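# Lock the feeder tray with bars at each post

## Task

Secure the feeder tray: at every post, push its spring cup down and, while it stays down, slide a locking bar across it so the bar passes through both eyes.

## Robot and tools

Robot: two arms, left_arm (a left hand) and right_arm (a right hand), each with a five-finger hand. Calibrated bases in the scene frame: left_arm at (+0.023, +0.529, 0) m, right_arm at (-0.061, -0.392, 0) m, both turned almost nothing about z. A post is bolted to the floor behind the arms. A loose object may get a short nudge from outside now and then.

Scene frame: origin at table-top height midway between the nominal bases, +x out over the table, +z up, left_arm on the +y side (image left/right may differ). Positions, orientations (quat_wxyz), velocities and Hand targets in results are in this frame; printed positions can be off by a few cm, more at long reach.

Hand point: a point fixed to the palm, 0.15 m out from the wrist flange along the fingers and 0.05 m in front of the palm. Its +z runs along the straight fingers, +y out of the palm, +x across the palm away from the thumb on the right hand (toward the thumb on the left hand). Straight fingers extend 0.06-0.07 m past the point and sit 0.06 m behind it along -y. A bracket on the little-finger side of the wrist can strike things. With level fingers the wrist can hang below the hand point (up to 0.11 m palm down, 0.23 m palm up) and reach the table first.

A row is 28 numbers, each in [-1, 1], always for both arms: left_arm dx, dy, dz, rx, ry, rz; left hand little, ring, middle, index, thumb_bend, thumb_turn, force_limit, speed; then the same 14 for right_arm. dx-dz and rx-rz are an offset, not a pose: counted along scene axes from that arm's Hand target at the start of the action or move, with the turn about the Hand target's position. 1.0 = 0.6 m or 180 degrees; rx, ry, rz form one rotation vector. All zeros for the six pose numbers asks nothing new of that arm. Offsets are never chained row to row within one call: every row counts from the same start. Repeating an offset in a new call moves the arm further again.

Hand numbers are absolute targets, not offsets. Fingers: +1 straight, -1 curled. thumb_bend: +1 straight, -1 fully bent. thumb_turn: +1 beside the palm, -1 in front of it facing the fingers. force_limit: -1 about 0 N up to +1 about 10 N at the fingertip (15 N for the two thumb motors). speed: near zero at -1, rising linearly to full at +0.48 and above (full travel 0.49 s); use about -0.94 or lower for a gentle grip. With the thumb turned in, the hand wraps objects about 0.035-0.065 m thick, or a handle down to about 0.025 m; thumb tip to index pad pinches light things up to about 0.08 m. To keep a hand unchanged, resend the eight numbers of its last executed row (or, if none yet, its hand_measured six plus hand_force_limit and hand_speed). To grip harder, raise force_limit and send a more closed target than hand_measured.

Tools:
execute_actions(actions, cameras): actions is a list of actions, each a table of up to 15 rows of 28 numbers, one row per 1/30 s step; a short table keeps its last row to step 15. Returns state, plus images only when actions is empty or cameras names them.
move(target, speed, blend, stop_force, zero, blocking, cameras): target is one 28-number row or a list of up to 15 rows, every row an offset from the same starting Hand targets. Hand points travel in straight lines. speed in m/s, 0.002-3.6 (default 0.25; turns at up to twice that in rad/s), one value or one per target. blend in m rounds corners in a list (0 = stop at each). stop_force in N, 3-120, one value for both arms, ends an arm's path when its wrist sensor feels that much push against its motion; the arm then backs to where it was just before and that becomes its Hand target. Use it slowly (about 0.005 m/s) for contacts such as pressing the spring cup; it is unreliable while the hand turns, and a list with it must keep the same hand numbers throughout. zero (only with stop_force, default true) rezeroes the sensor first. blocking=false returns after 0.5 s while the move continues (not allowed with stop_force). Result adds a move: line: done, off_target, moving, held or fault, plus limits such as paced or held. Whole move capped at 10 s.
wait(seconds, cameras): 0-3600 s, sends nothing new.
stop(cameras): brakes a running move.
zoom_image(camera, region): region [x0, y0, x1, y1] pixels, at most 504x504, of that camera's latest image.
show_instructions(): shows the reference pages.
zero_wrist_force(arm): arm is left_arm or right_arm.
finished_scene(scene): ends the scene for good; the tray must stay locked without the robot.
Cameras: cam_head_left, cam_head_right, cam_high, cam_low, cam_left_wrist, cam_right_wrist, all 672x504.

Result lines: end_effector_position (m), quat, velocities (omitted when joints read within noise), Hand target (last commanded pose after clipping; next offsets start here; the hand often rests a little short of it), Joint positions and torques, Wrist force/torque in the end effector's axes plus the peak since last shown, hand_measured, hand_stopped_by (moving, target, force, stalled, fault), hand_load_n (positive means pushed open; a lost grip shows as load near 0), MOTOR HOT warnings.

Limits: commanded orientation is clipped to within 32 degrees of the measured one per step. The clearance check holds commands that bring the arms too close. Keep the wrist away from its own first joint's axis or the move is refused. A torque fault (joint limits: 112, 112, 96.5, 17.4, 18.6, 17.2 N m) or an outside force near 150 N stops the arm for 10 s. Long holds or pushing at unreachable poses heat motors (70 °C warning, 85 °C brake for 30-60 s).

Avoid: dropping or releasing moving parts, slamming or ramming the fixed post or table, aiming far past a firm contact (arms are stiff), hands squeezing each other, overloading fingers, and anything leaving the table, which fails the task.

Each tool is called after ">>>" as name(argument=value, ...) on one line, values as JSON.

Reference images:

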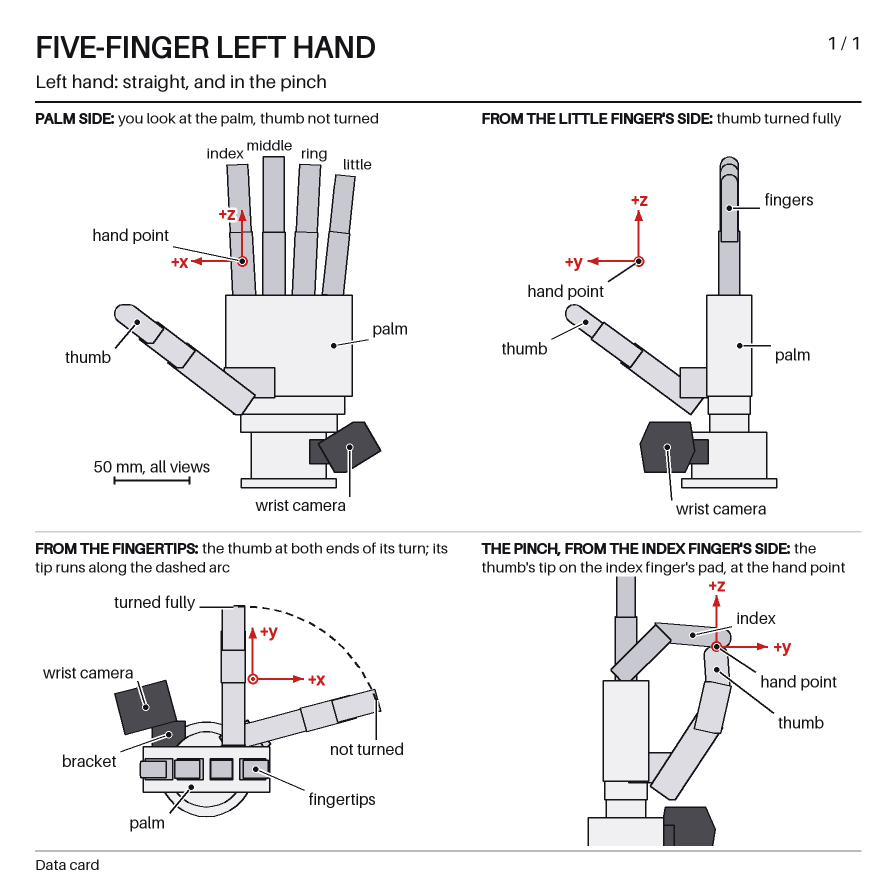

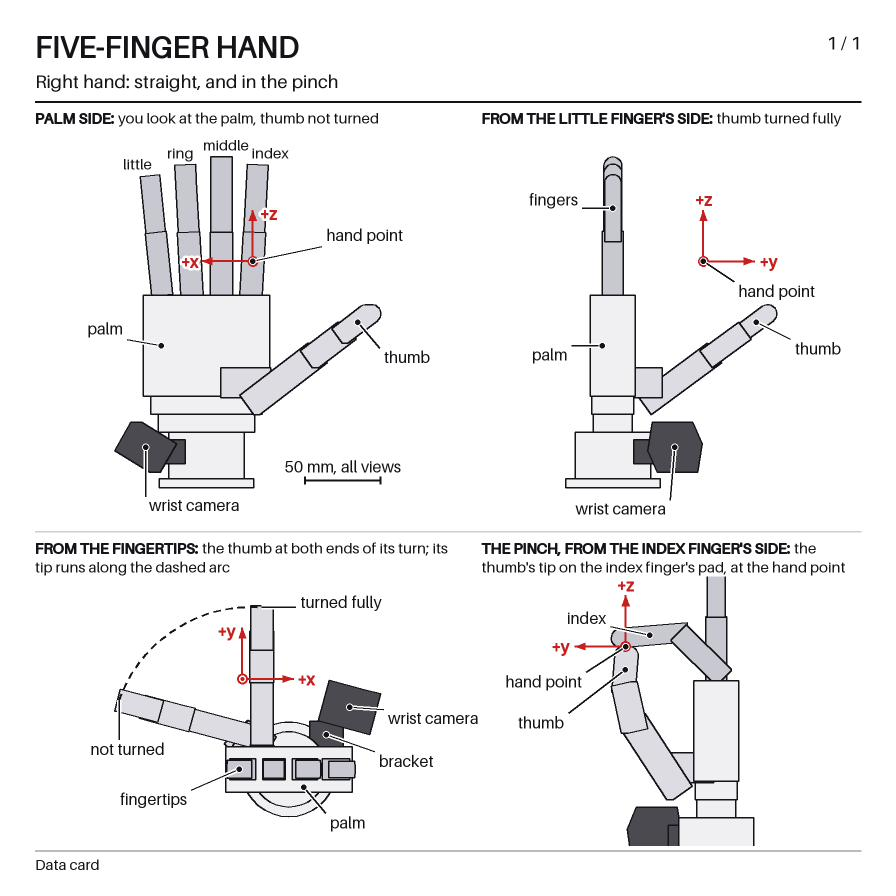

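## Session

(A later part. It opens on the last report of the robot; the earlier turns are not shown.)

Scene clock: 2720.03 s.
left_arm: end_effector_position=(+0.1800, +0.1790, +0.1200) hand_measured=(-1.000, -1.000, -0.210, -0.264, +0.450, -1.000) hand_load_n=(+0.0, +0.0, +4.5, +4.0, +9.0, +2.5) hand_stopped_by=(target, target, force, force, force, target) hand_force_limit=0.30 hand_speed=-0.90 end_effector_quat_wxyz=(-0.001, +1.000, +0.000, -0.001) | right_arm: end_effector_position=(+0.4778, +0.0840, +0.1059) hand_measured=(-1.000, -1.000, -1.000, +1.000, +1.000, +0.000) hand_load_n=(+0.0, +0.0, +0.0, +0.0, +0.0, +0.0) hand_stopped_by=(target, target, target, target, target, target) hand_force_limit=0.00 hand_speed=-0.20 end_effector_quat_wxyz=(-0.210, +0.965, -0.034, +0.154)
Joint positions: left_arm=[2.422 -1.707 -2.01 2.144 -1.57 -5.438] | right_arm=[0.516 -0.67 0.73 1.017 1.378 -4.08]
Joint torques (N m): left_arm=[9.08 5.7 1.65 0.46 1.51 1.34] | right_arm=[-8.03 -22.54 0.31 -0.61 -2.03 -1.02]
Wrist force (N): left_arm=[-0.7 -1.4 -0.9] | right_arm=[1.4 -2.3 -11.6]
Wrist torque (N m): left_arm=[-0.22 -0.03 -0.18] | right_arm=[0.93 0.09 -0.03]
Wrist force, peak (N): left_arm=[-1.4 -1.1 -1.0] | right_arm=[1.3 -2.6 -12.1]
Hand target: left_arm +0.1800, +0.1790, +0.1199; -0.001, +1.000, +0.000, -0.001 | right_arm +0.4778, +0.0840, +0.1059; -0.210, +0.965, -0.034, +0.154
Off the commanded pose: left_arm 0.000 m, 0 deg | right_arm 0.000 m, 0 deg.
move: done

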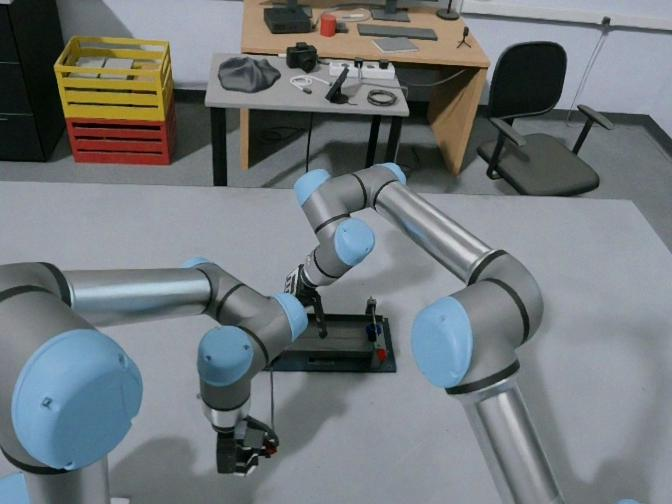

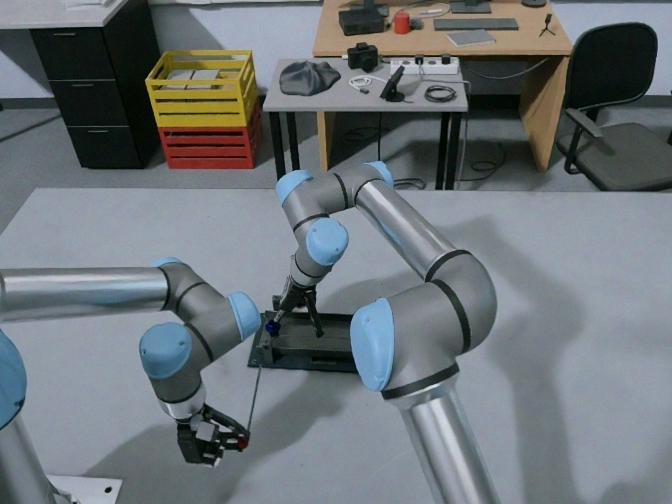

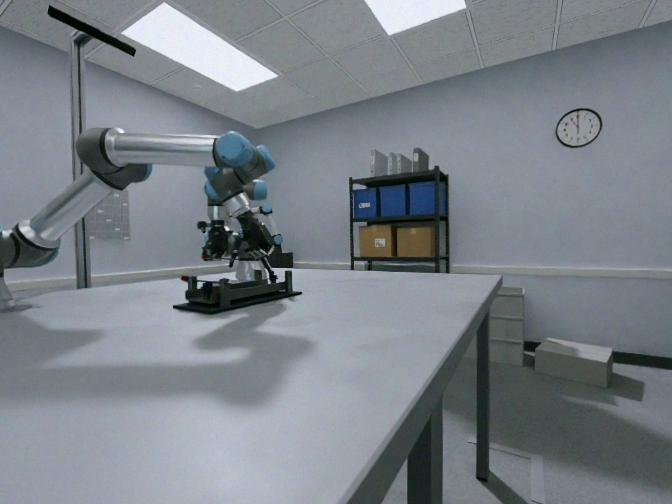

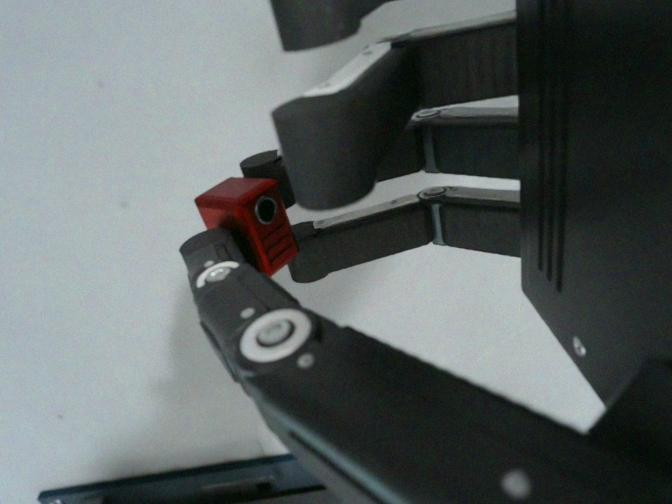

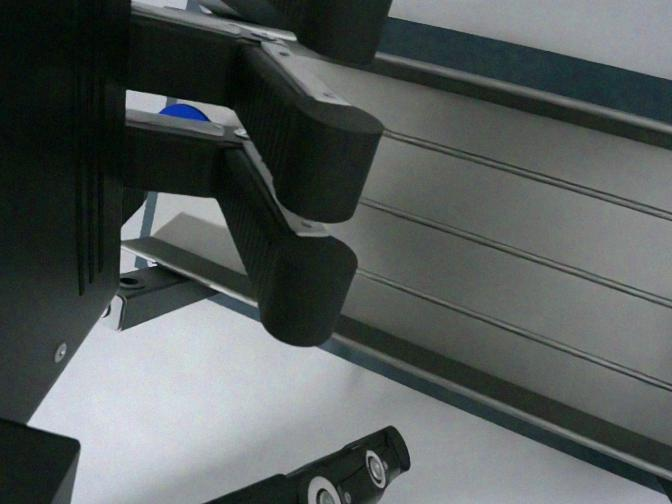

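>>> move(target=[0,0.0233,-0.07,0,0,-0.0133,-1,-1,-0.5,-0.5,0.0,-1,0.3,-0.9,0,0,0,0,0,0,-1,-1,-1,1,1,0,0,-0.2], speed=0.05, cameras=["cam_head_left","cam_head_right","cam_low"])

>>> zoom_image(camera="cam_head_left", region=[240, 290, 310, 450])

>>> zoom_image(camera="cam_head_right", region=[230, 300, 300, 460])

>>> zoom_image(camera="cam_low", region=[170, 230, 310, 310])

Scene clock: 2745.20 s.
left_arm: end_effector_position=(+0.1800, +0.1930, +0.0780) hand_measured=(-1.000, -1.000, -0.210, -0.264, +0.450, -1.000) hand_load_n=(+0.0, +0.0, +5.0, +4.0, +9.5, +2.5) hand_stopped_by=(target, target, force, force, force, target) hand_force_limit=0.30 hand_speed=-0.90 end_effector_quat_wxyz=(-0.001, +1.000, -0.020, -0.001) | right_arm: end_effector_position=(+0.4778, +0.0840, +0.1059) hand_measured=(-1.000, -1.000, -1.000, +1.000, +1.000, +0.000) hand_load_n=(+0.0, +0.0, +0.0, +0.0, +0.0, +0.0) hand_stopped_by=(target, target, target, target, target, target) hand_force_limit=0.00 hand_speed=-0.20 end_effector_quat_wxyz=(-0.210, +0.965, -0.034, +0.154)
Joint positions: left_arm=[2.47 -1.743 -2.099 2.27 -1.571 -5.349] | right_arm=[0.516 -0.67 0.73 1.017 1.378 -4.08]
Joint torques (N m): left_arm=[8.62 3.24 -0.07 0.72 1.61 1.4] | right_arm=[-8 -22.77 -0.01 -0.64 -1.99 -0.68]
Wrist force (N): left_arm=[-0.6 -1.0 -1.1] | right_arm=[1.4 -2.3 -11.8]
Wrist torque (N m): left_arm=[-0.16 -0.05 -0.19] | right_arm=[0.94 0.09 -0.02]
Wrist force, peak (N): left_arm=[-0.9 -1.4 -1.0] | right_arm=[1.3 -2.6 -12.1]
Hand target: left_arm +0.1800, +0.1930, +0.0779; -0.001, +1.000, -0.020, -0.001 | right_arm +0.4778, +0.0840, +0.1059; -0.210, +0.965, -0.034, +0.154
Off the commanded pose: left_arm 0.000 m, 0 deg | right_arm 0.000 m, 0 deg.
move: done

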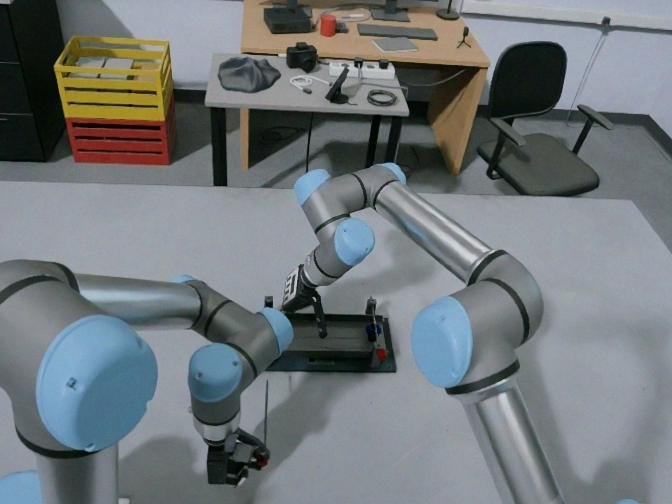

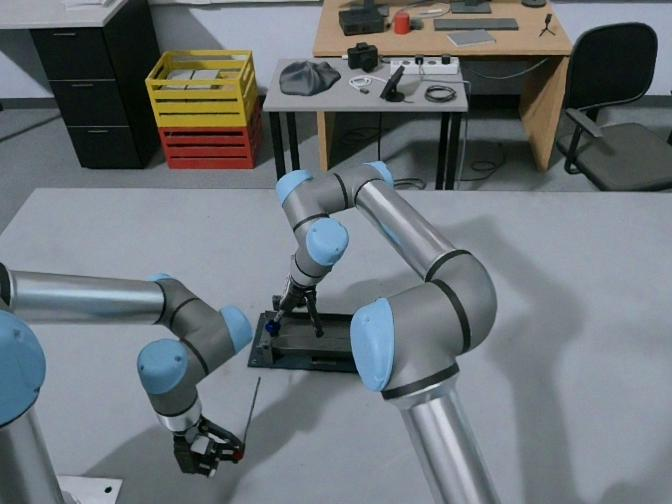

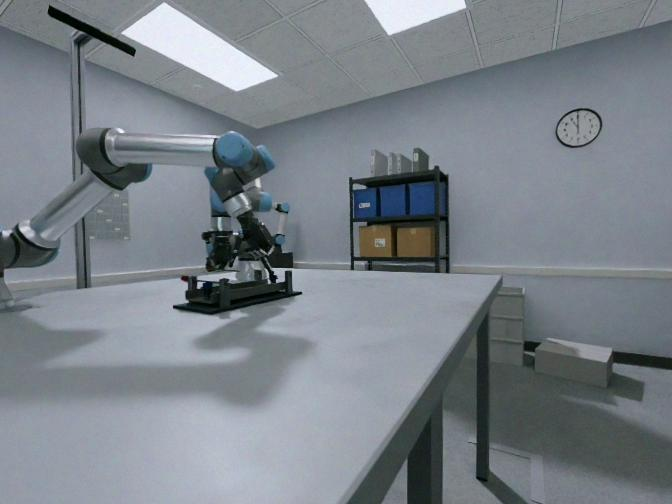

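Scaled by 3.150 from the camera's image (finer frame: 960x720).

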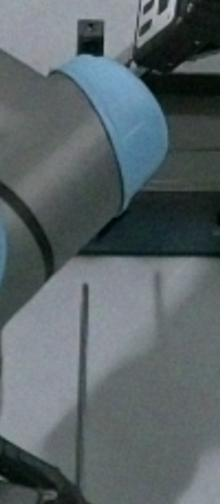

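Scaled by 3.150 from the camera's image (finer frame: 960x720).

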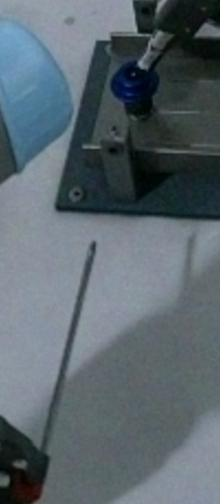

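Scaled by 3.600 from the camera's image (finer frame: 960x720).

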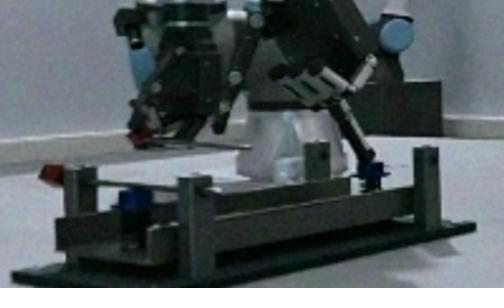

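>>> zoom_image(camera="cam_low", region=[200, 255, 270, 290])

>>> zoom_image(camera="cam_head_left", region=[250, 370, 285, 450])

>>> zoom_image(camera="cam_head_right", region=[235, 370, 270, 450])

Scaled by 7.200 from the camera's image (finer frame: 960x720).

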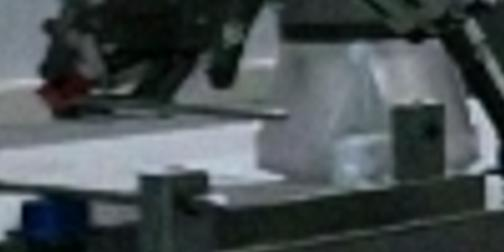

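Scaled by 6.300 from the camera's image (finer frame: 960x720).

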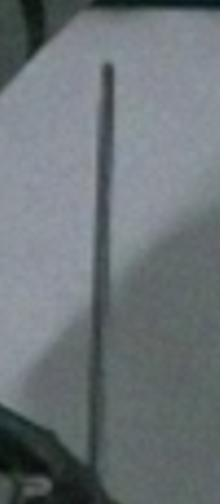

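Scaled by 6.300 from the camera's image (finer frame: 960x720).

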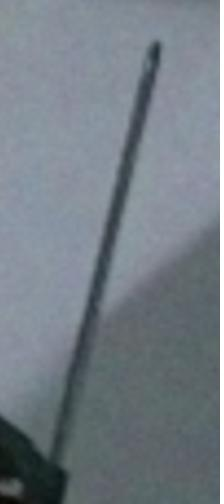

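>>> move(target=[0,-0.0013,-0.0087,0,-0.006,0.0028,-1,-1,-0.5,-0.5,0.0,-1,0.3,-0.9,0,0,0,0,0,0,-1,-1,-1,1,1,0,0,-0.2], speed=0.03, cameras=["cam_head_left","cam_head_right","cam_low"])

>>> move(target=[0.133,0,0,0,0,0,-1,-1,-0.5,-0.5,0.0,-1,0.3,-0.9,0,0,0,0,0,0,-1,-1,-1,1,1,0,0,-0.2], speed=0.04, stop_force=5, cameras=["cam_head_left","cam_head_right","cam_low","cam_left_wrist","cam_right_wrist"])

>>> zoom_image(camera="cam_low", region=[200, 250, 300, 300])

>>> zoom_image(camera="cam_head_left", region=[245, 320, 300, 420])

>>> zoom_image(camera="cam_head_right", region=[235, 320, 290, 420])

Scene clock: 2811.10 s.
left_arm: end_effector_position=(+0.1800, +0.1922, +0.0728) hand_measured=(-1.000, -1.000, -0.210, -0.264, +0.450, -1.000) hand_load_n=(+0.0, +0.0, +5.0, +3.5, +9.0, +2.5) hand_stopped_by=(target, target, force, force, force, target) hand_force_limit=0.30 hand_speed=-0.90 end_effector_quat_wxyz=(-0.001, +1.000, -0.016, +0.008) | right_arm: end_effector_position=(+0.4778, +0.0840, +0.1059) hand_measured=(-1.000, -1.000, -1.000, +1.000, +1.000, +0.000) hand_load_n=(+0.0, +0.0, +0.5, +0.0, +0.0, +0.0) hand_stopped_by=(target, target, target, target, target, target) hand_force_limit=0.00 hand_speed=-0.20 end_effector_quat_wxyz=(-0.210, +0.965, -0.034, +0.154)
Joint positions: left_arm=[2.455 -1.748 -2.108 2.298 -1.582 -5.372] | right_arm=[0.516 -0.67 0.73 1.017 1.378 -4.08]
Joint torques (N m): left_arm=[-10.59 5.16 0.32 0.91 -1.72 -1.22] | right_arm=[-8.46 -23.41 -0.14 -0.59 -2.01 -0.54]
Wrist force (N): left_arm=[-0.8 -1.2 -1.2] | right_arm=[1.3 -2.4 -11.7]
Wrist torque (N m): left_arm=[-0.17 -0.02 -0.12] | right_arm=[0.92 0.12 -0.03]
Wrist force, peak (N): left_arm=[-0.7 -1.5 -1.1] | right_arm=[1.3 -2.2 -12.2]
Hand target: left_arm +0.1800, +0.1922, +0.0727; -0.001, +1.000, -0.016, +0.009 | right_arm +0.4778, +0.0840, +0.1059; -0.210, +0.965, -0.034, +0.154
Off the commanded pose: left_arm 0.000 m, 0 deg | right_arm 0.000 m, 0 deg.
move: done

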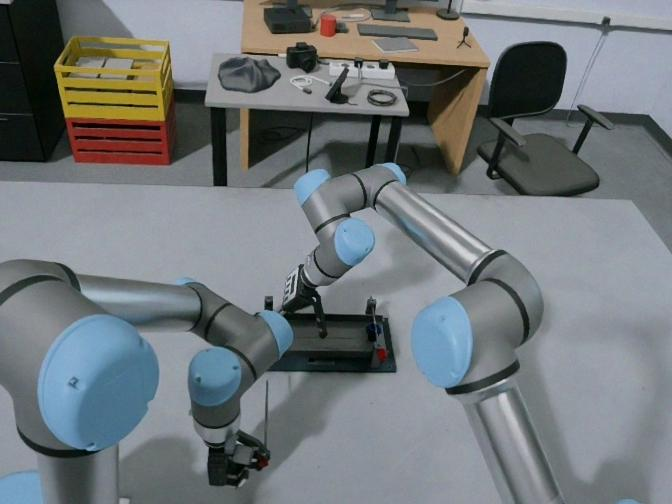

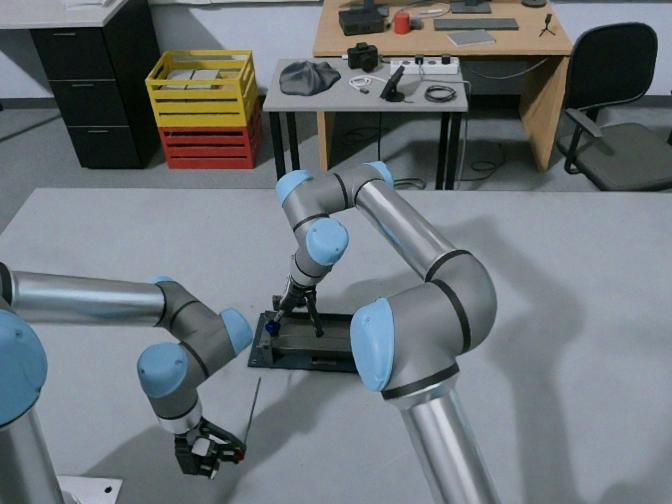

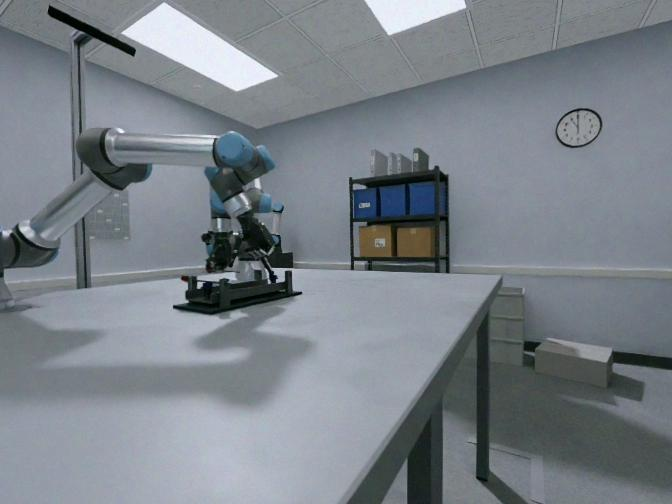

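Scene clock: 2814.17 s.
left_arm: end_effector_position=(+0.2598, +0.1922, +0.0727) hand_measured=(-1.000, -1.000, -0.210, -0.264, +0.450, -1.000) hand_load_n=(+0.0, +0.0, +5.0, +4.0, +9.0, +2.5) hand_stopped_by=(target, target, force, force, force, target) hand_force_limit=0.30 hand_speed=-0.90 end_effector_quat_wxyz=(-0.001, +1.000, -0.016, +0.009) | right_arm: end_effector_position=(+0.4778, +0.0840, +0.1059) hand_measured=(-1.000, -1.000, -1.000, +1.000, +1.000, +0.000) hand_load_n=(+0.0, +0.0, +0.0, +0.0, +0.0, +0.0) hand_stopped_by=(target, target, target, target, target, target) hand_force_limit=0.00 hand_speed=-0.20 end_effector_quat_wxyz=(-0.210, +0.965, -0.034, +0.154)
Joint positions: left_arm=[2.611 -1.838 -1.99 2.271 -1.581 -5.216] | right_arm=[0.516 -0.67 0.73 1.017 1.378 -4.08]
Joint torques (N m): left_arm=[9.57 8.19 28.17 -5.55 1.49 1.5] | right_arm=[-8.25 -23.28 0.13 -0.63 -2.02 -0.31]
Wrist force (N): left_arm=[-0.8 -1.1 -1.3] | right_arm=[1.2 -2.5 -11.7]
Wrist torque (N m): left_arm=[-0.15 -0.02 -0.20] | right_arm=[0.90 0.13 -0.04]
Wrist force, peak (N): left_arm=[-1.7 -1.1 -1.1] | right_arm=[1.3 -2.6 -12.0]
Hand target: left_arm +0.2598, +0.1922, +0.0727; -0.001, +1.000, -0.016, +0.009 | right_arm +0.4778, +0.0840, +0.1059; -0.210, +0.965, -0.034, +0.154
Off the commanded pose: left_arm 0.000 m, 0 deg | right_arm 0.000 m, 0 deg.
move: done

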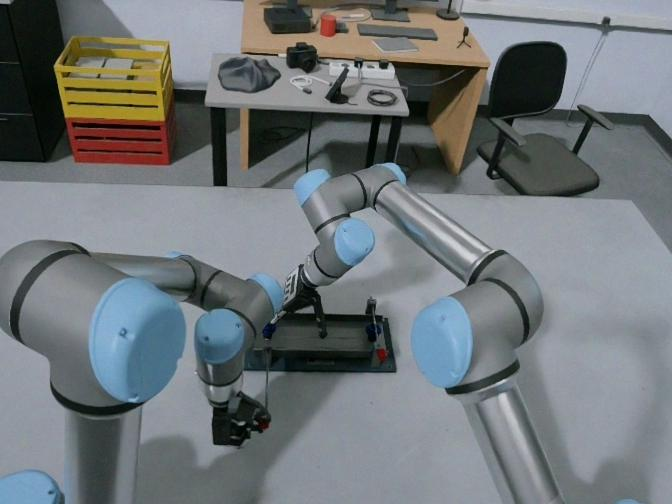

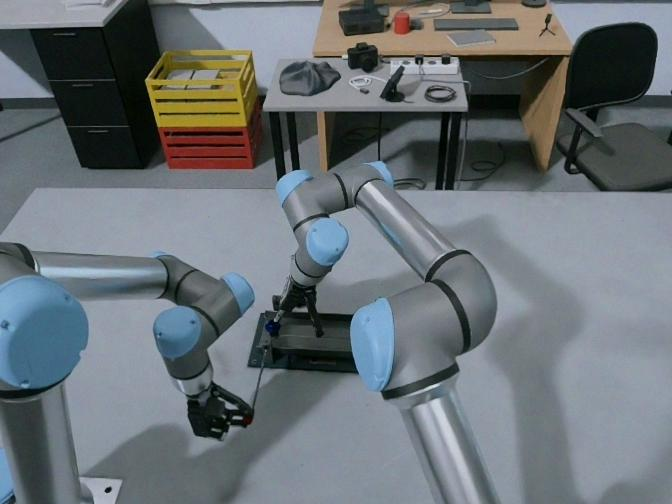

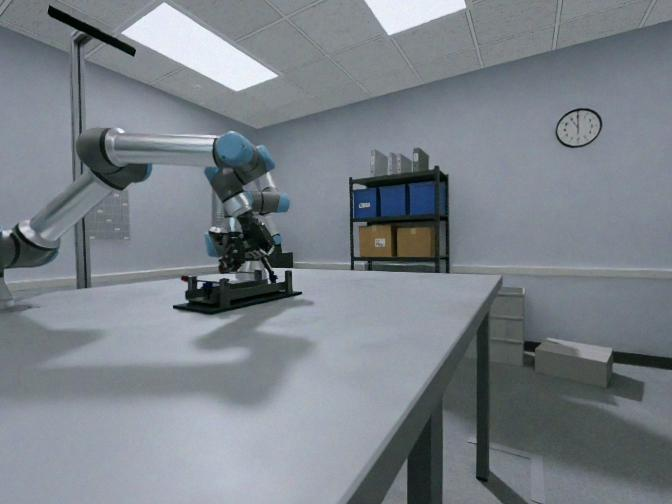

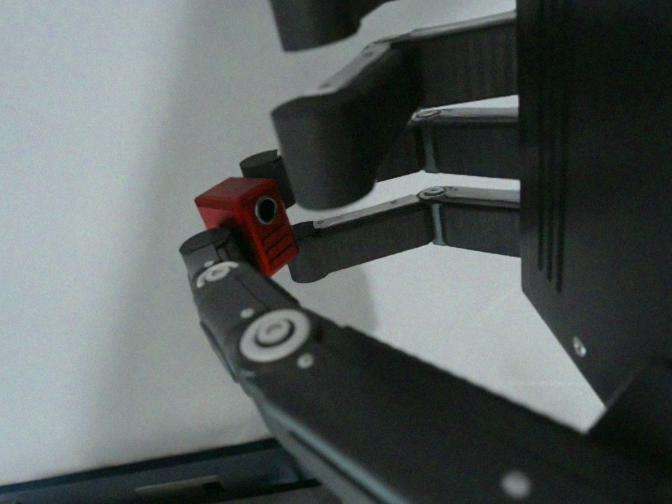

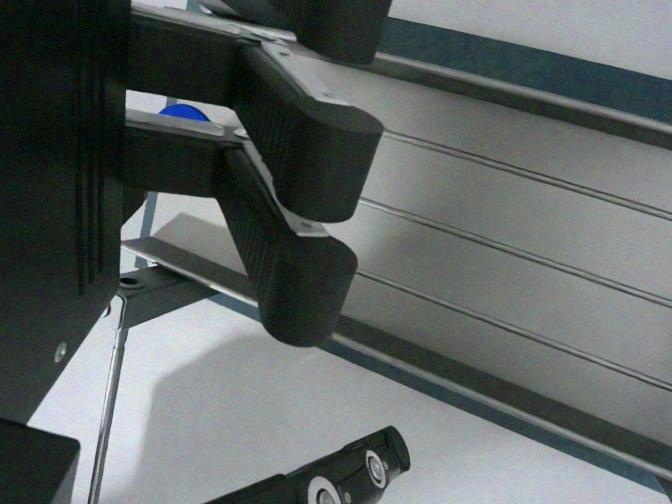

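Scaled by 5.040 from the camera's image (finer frame: 960x720).

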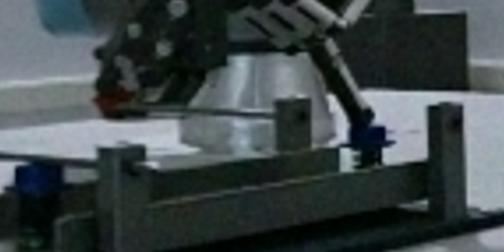

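Scaled by 5.040 from the camera's image (finer frame: 960x720).

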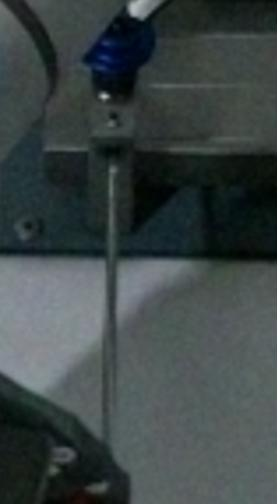

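Scaled by 5.040 from the camera's image (finer frame: 960x720).

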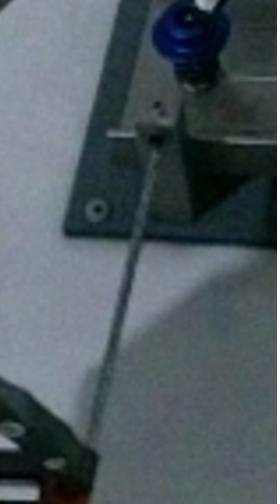

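>>> zoom_image(camera="cam_low", region=[220, 258, 270, 283])

>>> zoom_image(camera="cam_head_left", region=[255, 335, 280, 410])

>>> zoom_image(camera="cam_head_right", region=[250, 335, 275, 410])

>>> zoom_image(camera="cam_low", region=[255, 258, 305, 283])

Scaled by 10.080 from the camera's image (finer frame: 960x720).

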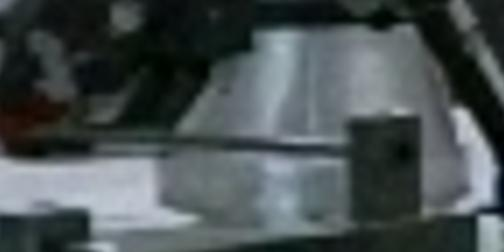

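Scaled by 6.720 from the camera's image (finer frame: 960x720).

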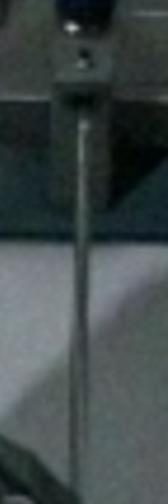

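Scaled by 6.720 from the camera's image (finer frame: 960x720).

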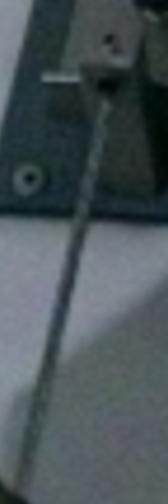

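Scaled by 10.080 from the camera's image (finer frame: 960x720).

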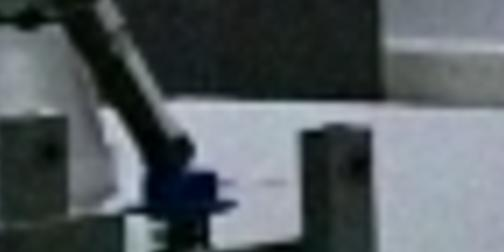

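>>> move(target=[0.05,0,0,0,0,0,-1,-1,-0.5,-0.5,0.0,-1,0.3,-0.9,0,0,0,0,0,0,-1,-1,-1,1,1,0,0,-0.2], speed=0.015, stop_force=4, cameras=["cam_head_left","cam_head_right","cam_low","cam_right_wrist"])

>>> zoom_image(camera="cam_low", region=[230, 258, 300, 293])

>>> zoom_image(camera="cam_head_left", region=[250, 300, 285, 400])

>>> zoom_image(camera="cam_head_right", region=[250, 300, 285, 400])

Scene clock: 2845.17 s.
left_arm: end_effector_position=(+0.2898, +0.1922, +0.0727) hand_measured=(-1.000, -1.000, -0.210, -0.264, +0.450, -1.000) hand_load_n=(+0.0, +0.0, +5.0, +4.0, +9.0, +2.0) hand_stopped_by=(target, target, force, force, force, target) hand_force_limit=0.30 hand_speed=-0.90 end_effector_quat_wxyz=(-0.001, +1.000, -0.016, +0.009) | right_arm: end_effector_position=(+0.4778, +0.0840, +0.1059) hand_measured=(-1.000, -1.000, -1.000, +1.000, +1.000, +0.000) hand_load_n=(+0.0, +0.0, +0.5, +0.0, +0.0, +0.0) hand_stopped_by=(target, target, target, target, target, target) hand_force_limit=0.00 hand_speed=-0.20 end_effector_quat_wxyz=(-0.210, +0.965, -0.034, +0.154)
Joint positions: left_arm=[2.656 -1.878 -1.934 2.256 -1.58 -5.171] | right_arm=[0.516 -0.67 0.73 1.017 1.378 -4.08]
Joint torques (N m): left_arm=[9.64 9.1 28.39 -5.54 1.7 1.39] | right_arm=[-8.05 -23.05 -0.46 -0.56 -1.99 0.15]
Wrist force (N): left_arm=[-0.8 -1.0 -1.2] | right_arm=[1.5 -2.4 -11.7]
Wrist torque (N m): left_arm=[-0.15 0.00 -0.20] | right_arm=[0.91 0.09 -0.02]
Wrist force, peak (N): left_arm=[-0.9 -1.3 -1.2] | right_arm=[1.4 -2.4 -12.1]
Hand target: left_arm +0.2898, +0.1922, +0.0727; -0.001, +1.000, -0.016, +0.009 | right_arm +0.4778, +0.0840, +0.1059; -0.210, +0.965, -0.034, +0.154
Off the commanded pose: left_arm 0.000 m, 0 deg | right_arm 0.000 m, 0 deg.
move: done

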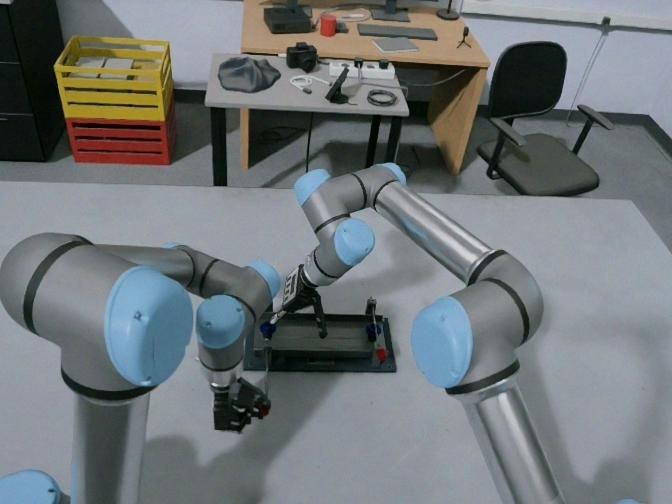

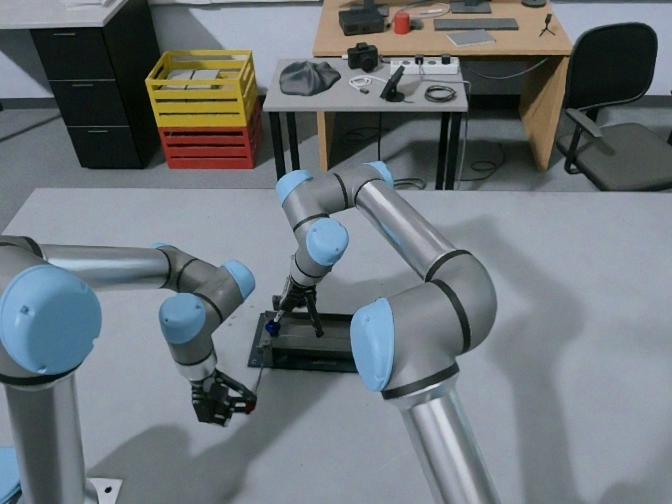

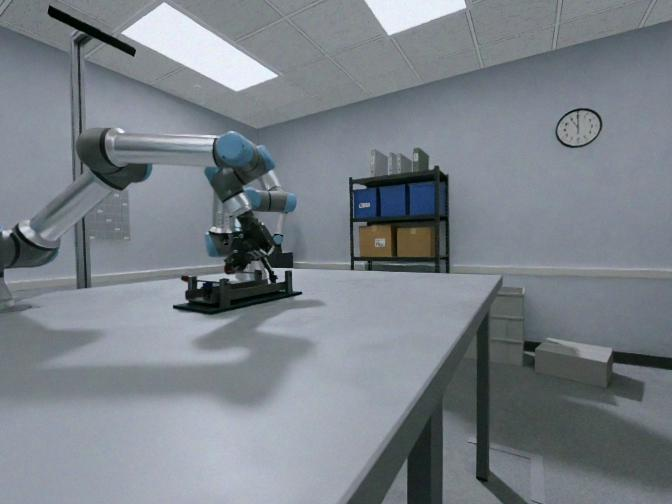

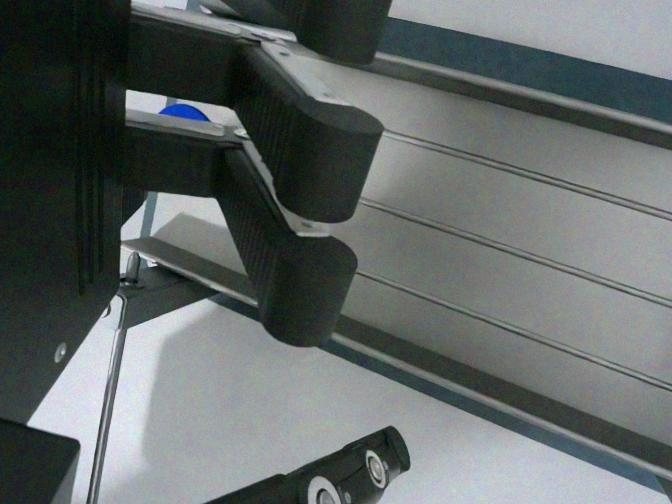

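Scaled by 7.200 from the camera's image (finer frame: 960x720).

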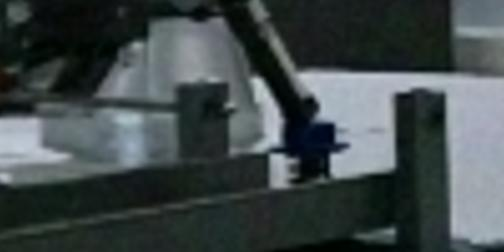

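Scaled by 5.040 from the camera's image (finer frame: 960x720).

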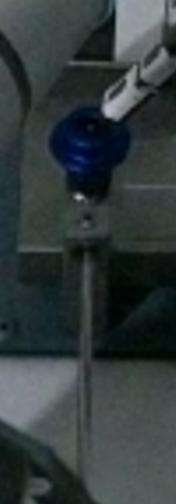

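Scaled by 5.040 from the camera's image (finer frame: 960x720).

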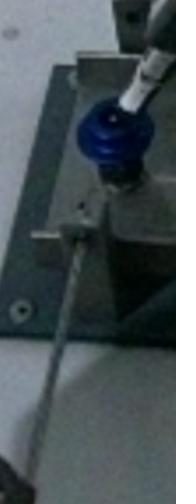

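>>> move(target=[0.0367,0,0,0,0,0,-1,-1,-0.5,-0.5,0.0,-1,0.3,-0.9,0,0,0,0,0,0,-1,-1,-1,1,1,0,0,-0.2], speed=0.015, stop_force=4, cameras=["cam_head_left","cam_head_right","cam_low","cam_right_wrist"])

>>> zoom_image(camera="cam_low", region=[245, 258, 295, 283])

>>> zoom_image(camera="cam_head_left", region=[250, 300, 285, 360])

>>> zoom_image(camera="cam_head_right", region=[250, 300, 285, 360])

Scene clock: 2859.97 s.
left_arm: end_effector_position=(+0.3119, +0.1922, +0.0727) hand_measured=(-1.000, -1.000, -0.210, -0.264, +0.450, -1.000) hand_load_n=(+0.0, +0.0, +5.0, +3.5, +9.0, +2.0) hand_stopped_by=(target, target, force, force, force, target) hand_force_limit=0.30 hand_speed=-0.90 end_effector_quat_wxyz=(-0.001, +1.000, -0.016, +0.009) | right_arm: end_effector_position=(+0.4778, +0.0840, +0.1059) hand_measured=(-1.000, -1.000, -1.000, +1.000, +1.000, +0.000) hand_load_n=(+0.5, +0.0, +0.0, +0.0, +0.0, +0.0) hand_stopped_by=(target, target, target, target, target, target) hand_force_limit=0.00 hand_speed=-0.20 end_effector_quat_wxyz=(-0.210, +0.965, -0.034, +0.154)
Joint positions: left_arm=[2.686 -1.909 -1.89 2.242 -1.579 -5.141] | right_arm=[0.516 -0.67 0.73 1.017 1.378 -4.08]
Joint torques (N m): left_arm=[9.55 9.96 28.17 -5.53 1.45 1.34] | right_arm=[-8.33 -23.24 -0.23 -0.53 -2.05 0.5]
Wrist force (N): left_arm=[-0.8 -1.0 -0.9] | right_arm=[1.5 -2.2 -11.8]
Wrist torque (N m): left_arm=[-0.17 0.00 -0.20] | right_arm=[0.95 0.10 -0.01]
Wrist force, peak (N): left_arm=[-0.9 -1.3 -1.2] | right_arm=[1.4 -2.2 -12.2]
Hand target: left_arm +0.3119, +0.1922, +0.0727; -0.001, +1.000, -0.016, +0.009 | right_arm +0.4778, +0.0840, +0.1059; -0.210, +0.965, -0.034, +0.154
Off the commanded pose: left_arm 0.000 m, 0 deg | right_arm 0.000 m, 0 deg.
move: done

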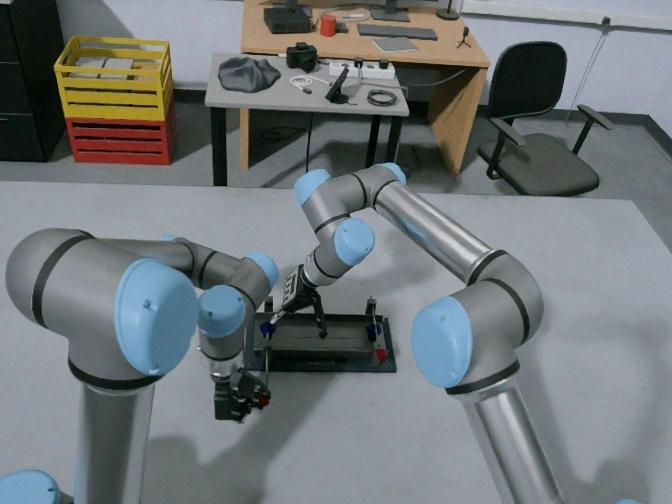

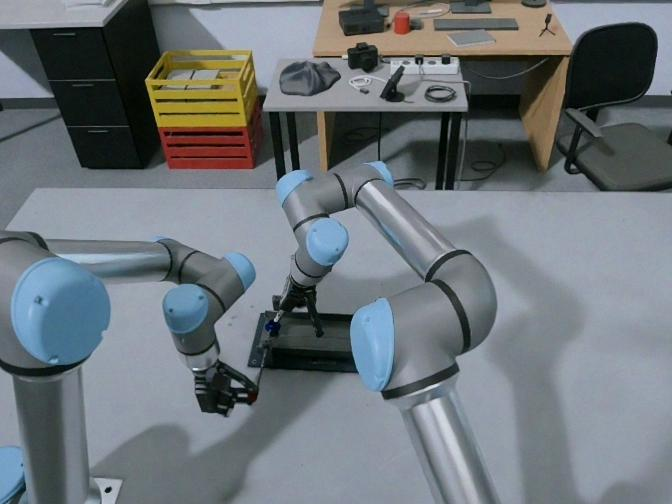

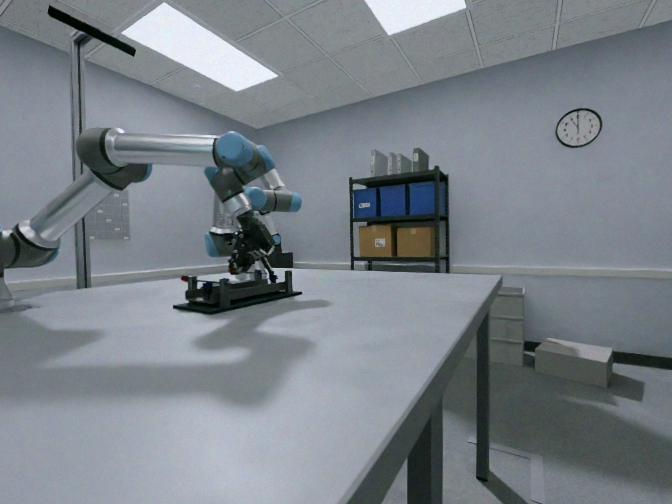

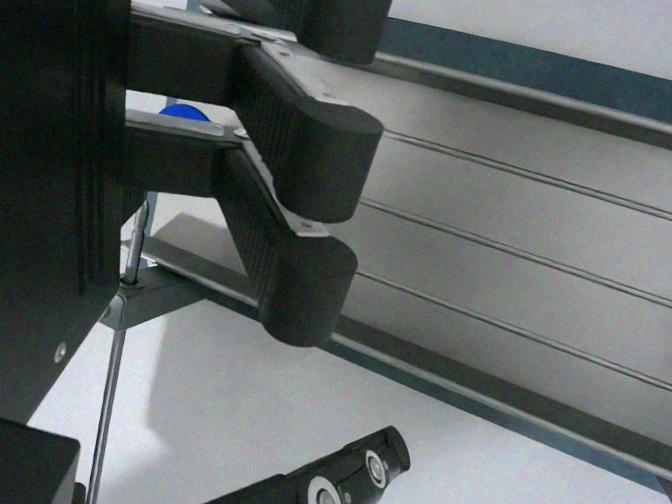

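Scaled by 10.080 from the camera's image (finer frame: 960x720).

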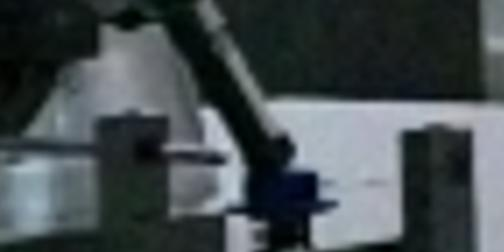

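Scaled by 8.400 from the camera's image (finer frame: 960x720).

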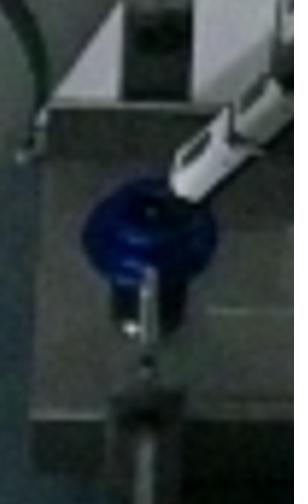

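Scaled by 8.400 from the camera's image (finer frame: 960x720).

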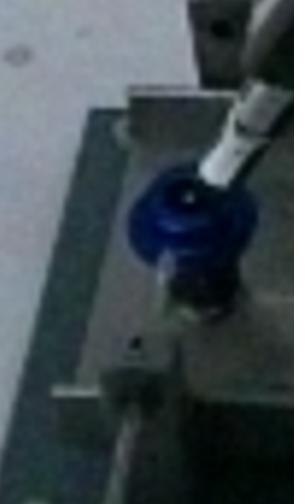

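>>> move(target=[0,0,0.002,0,0,0,-1,-1,-0.5,-0.5,0.0,-1,0.3,-0.9,0,0,-0.0027,0,0,0,-1,-1,-1,1,1,0,0,-0.2], speed=0.01, cameras=["cam_low","cam_right_wrist"])

>>> zoom_image(camera="cam_low", region=[245, 258, 295, 283])

Scene clock: 2882.83 s.
left_arm: end_effector_position=(+0.3119, +0.1922, +0.0738) hand_measured=(-1.000, -1.000, -0.210, -0.264, +0.450, -1.000) hand_load_n=(+0.0, +0.0, +4.5, +3.5, +9.0, +2.5) hand_stopped_by=(target, target, force, force, force, target) hand_force_limit=0.30 hand_speed=-0.90 end_effector_quat_wxyz=(-0.001, +1.000, -0.016, +0.009) | right_arm: end_effector_position=(+0.4778, +0.0840, +0.1044) hand_measured=(-1.000, -1.000, -1.000, +1.000, +1.000, +0.000) hand_load_n=(+0.5, +0.0, +0.0, +0.0, +0.0, +0.0) hand_stopped_by=(target, target, target, target, target, target) hand_force_limit=0.00 hand_speed=-0.20 end_effector_quat_wxyz=(-0.210, +0.965, -0.034, +0.154)
Joint positions: left_arm=[2.686 -1.907 -1.888 2.239 -1.579 -5.141] | right_arm=[0.516 -0.67 0.733 1.014 1.378 -4.08]
Joint torques (N m): left_arm=[9.37 47.21 28.8 -5.67 1.59 1.39] | right_arm=[-8.12 -21.32 0.22 -0.58 -1.98 0.73]
Wrist force (N): left_arm=[-0.7 -1.1 -1.1] | right_arm=[1.7 -2.6 -12.8]
Wrist torque (N m): left_arm=[-0.16 -0.03 -0.20] | right_arm=[1.00 0.11 0.00]
Wrist force, peak (N): left_arm=[-0.9 -1.2 -1.2] | right_arm=[1.5 -2.7 -13.1]
Hand target: left_arm +0.3119, +0.1922, +0.0739; -0.001, +1.000, -0.016, +0.009 | right_arm +0.4778, +0.0840, +0.1043; -0.210, +0.965, -0.034, +0.154
Off the commanded pose: left_arm 0.000 m, 0 deg | right_arm 0.000 m, 0 deg.
move: done

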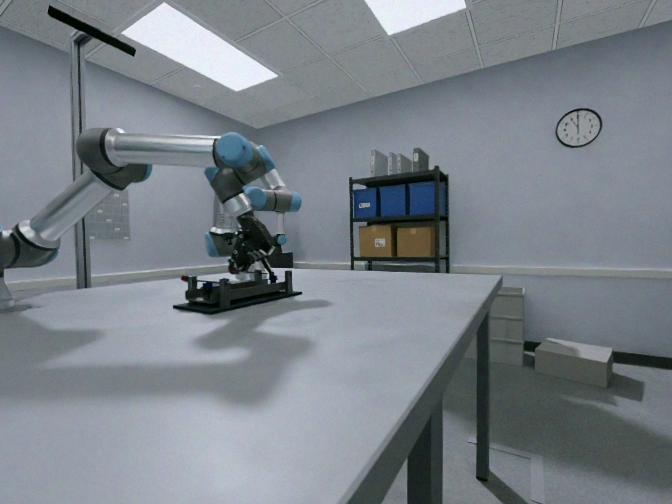

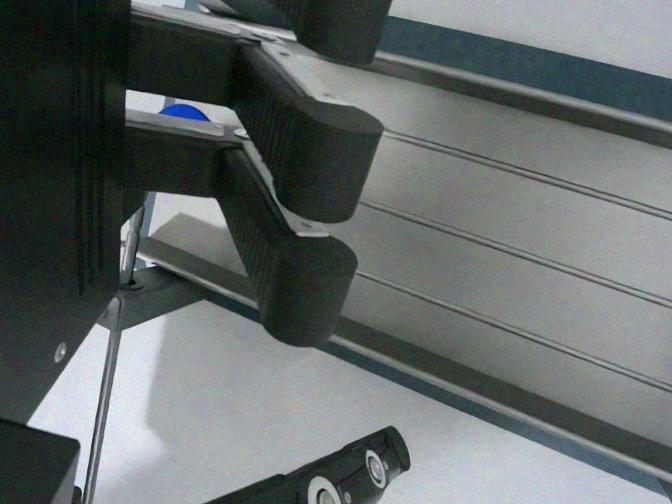

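Scaled by 10.080 from the camera's image (finer frame: 960x720).

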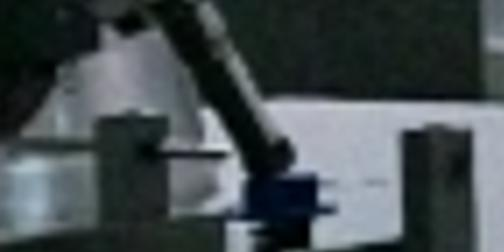

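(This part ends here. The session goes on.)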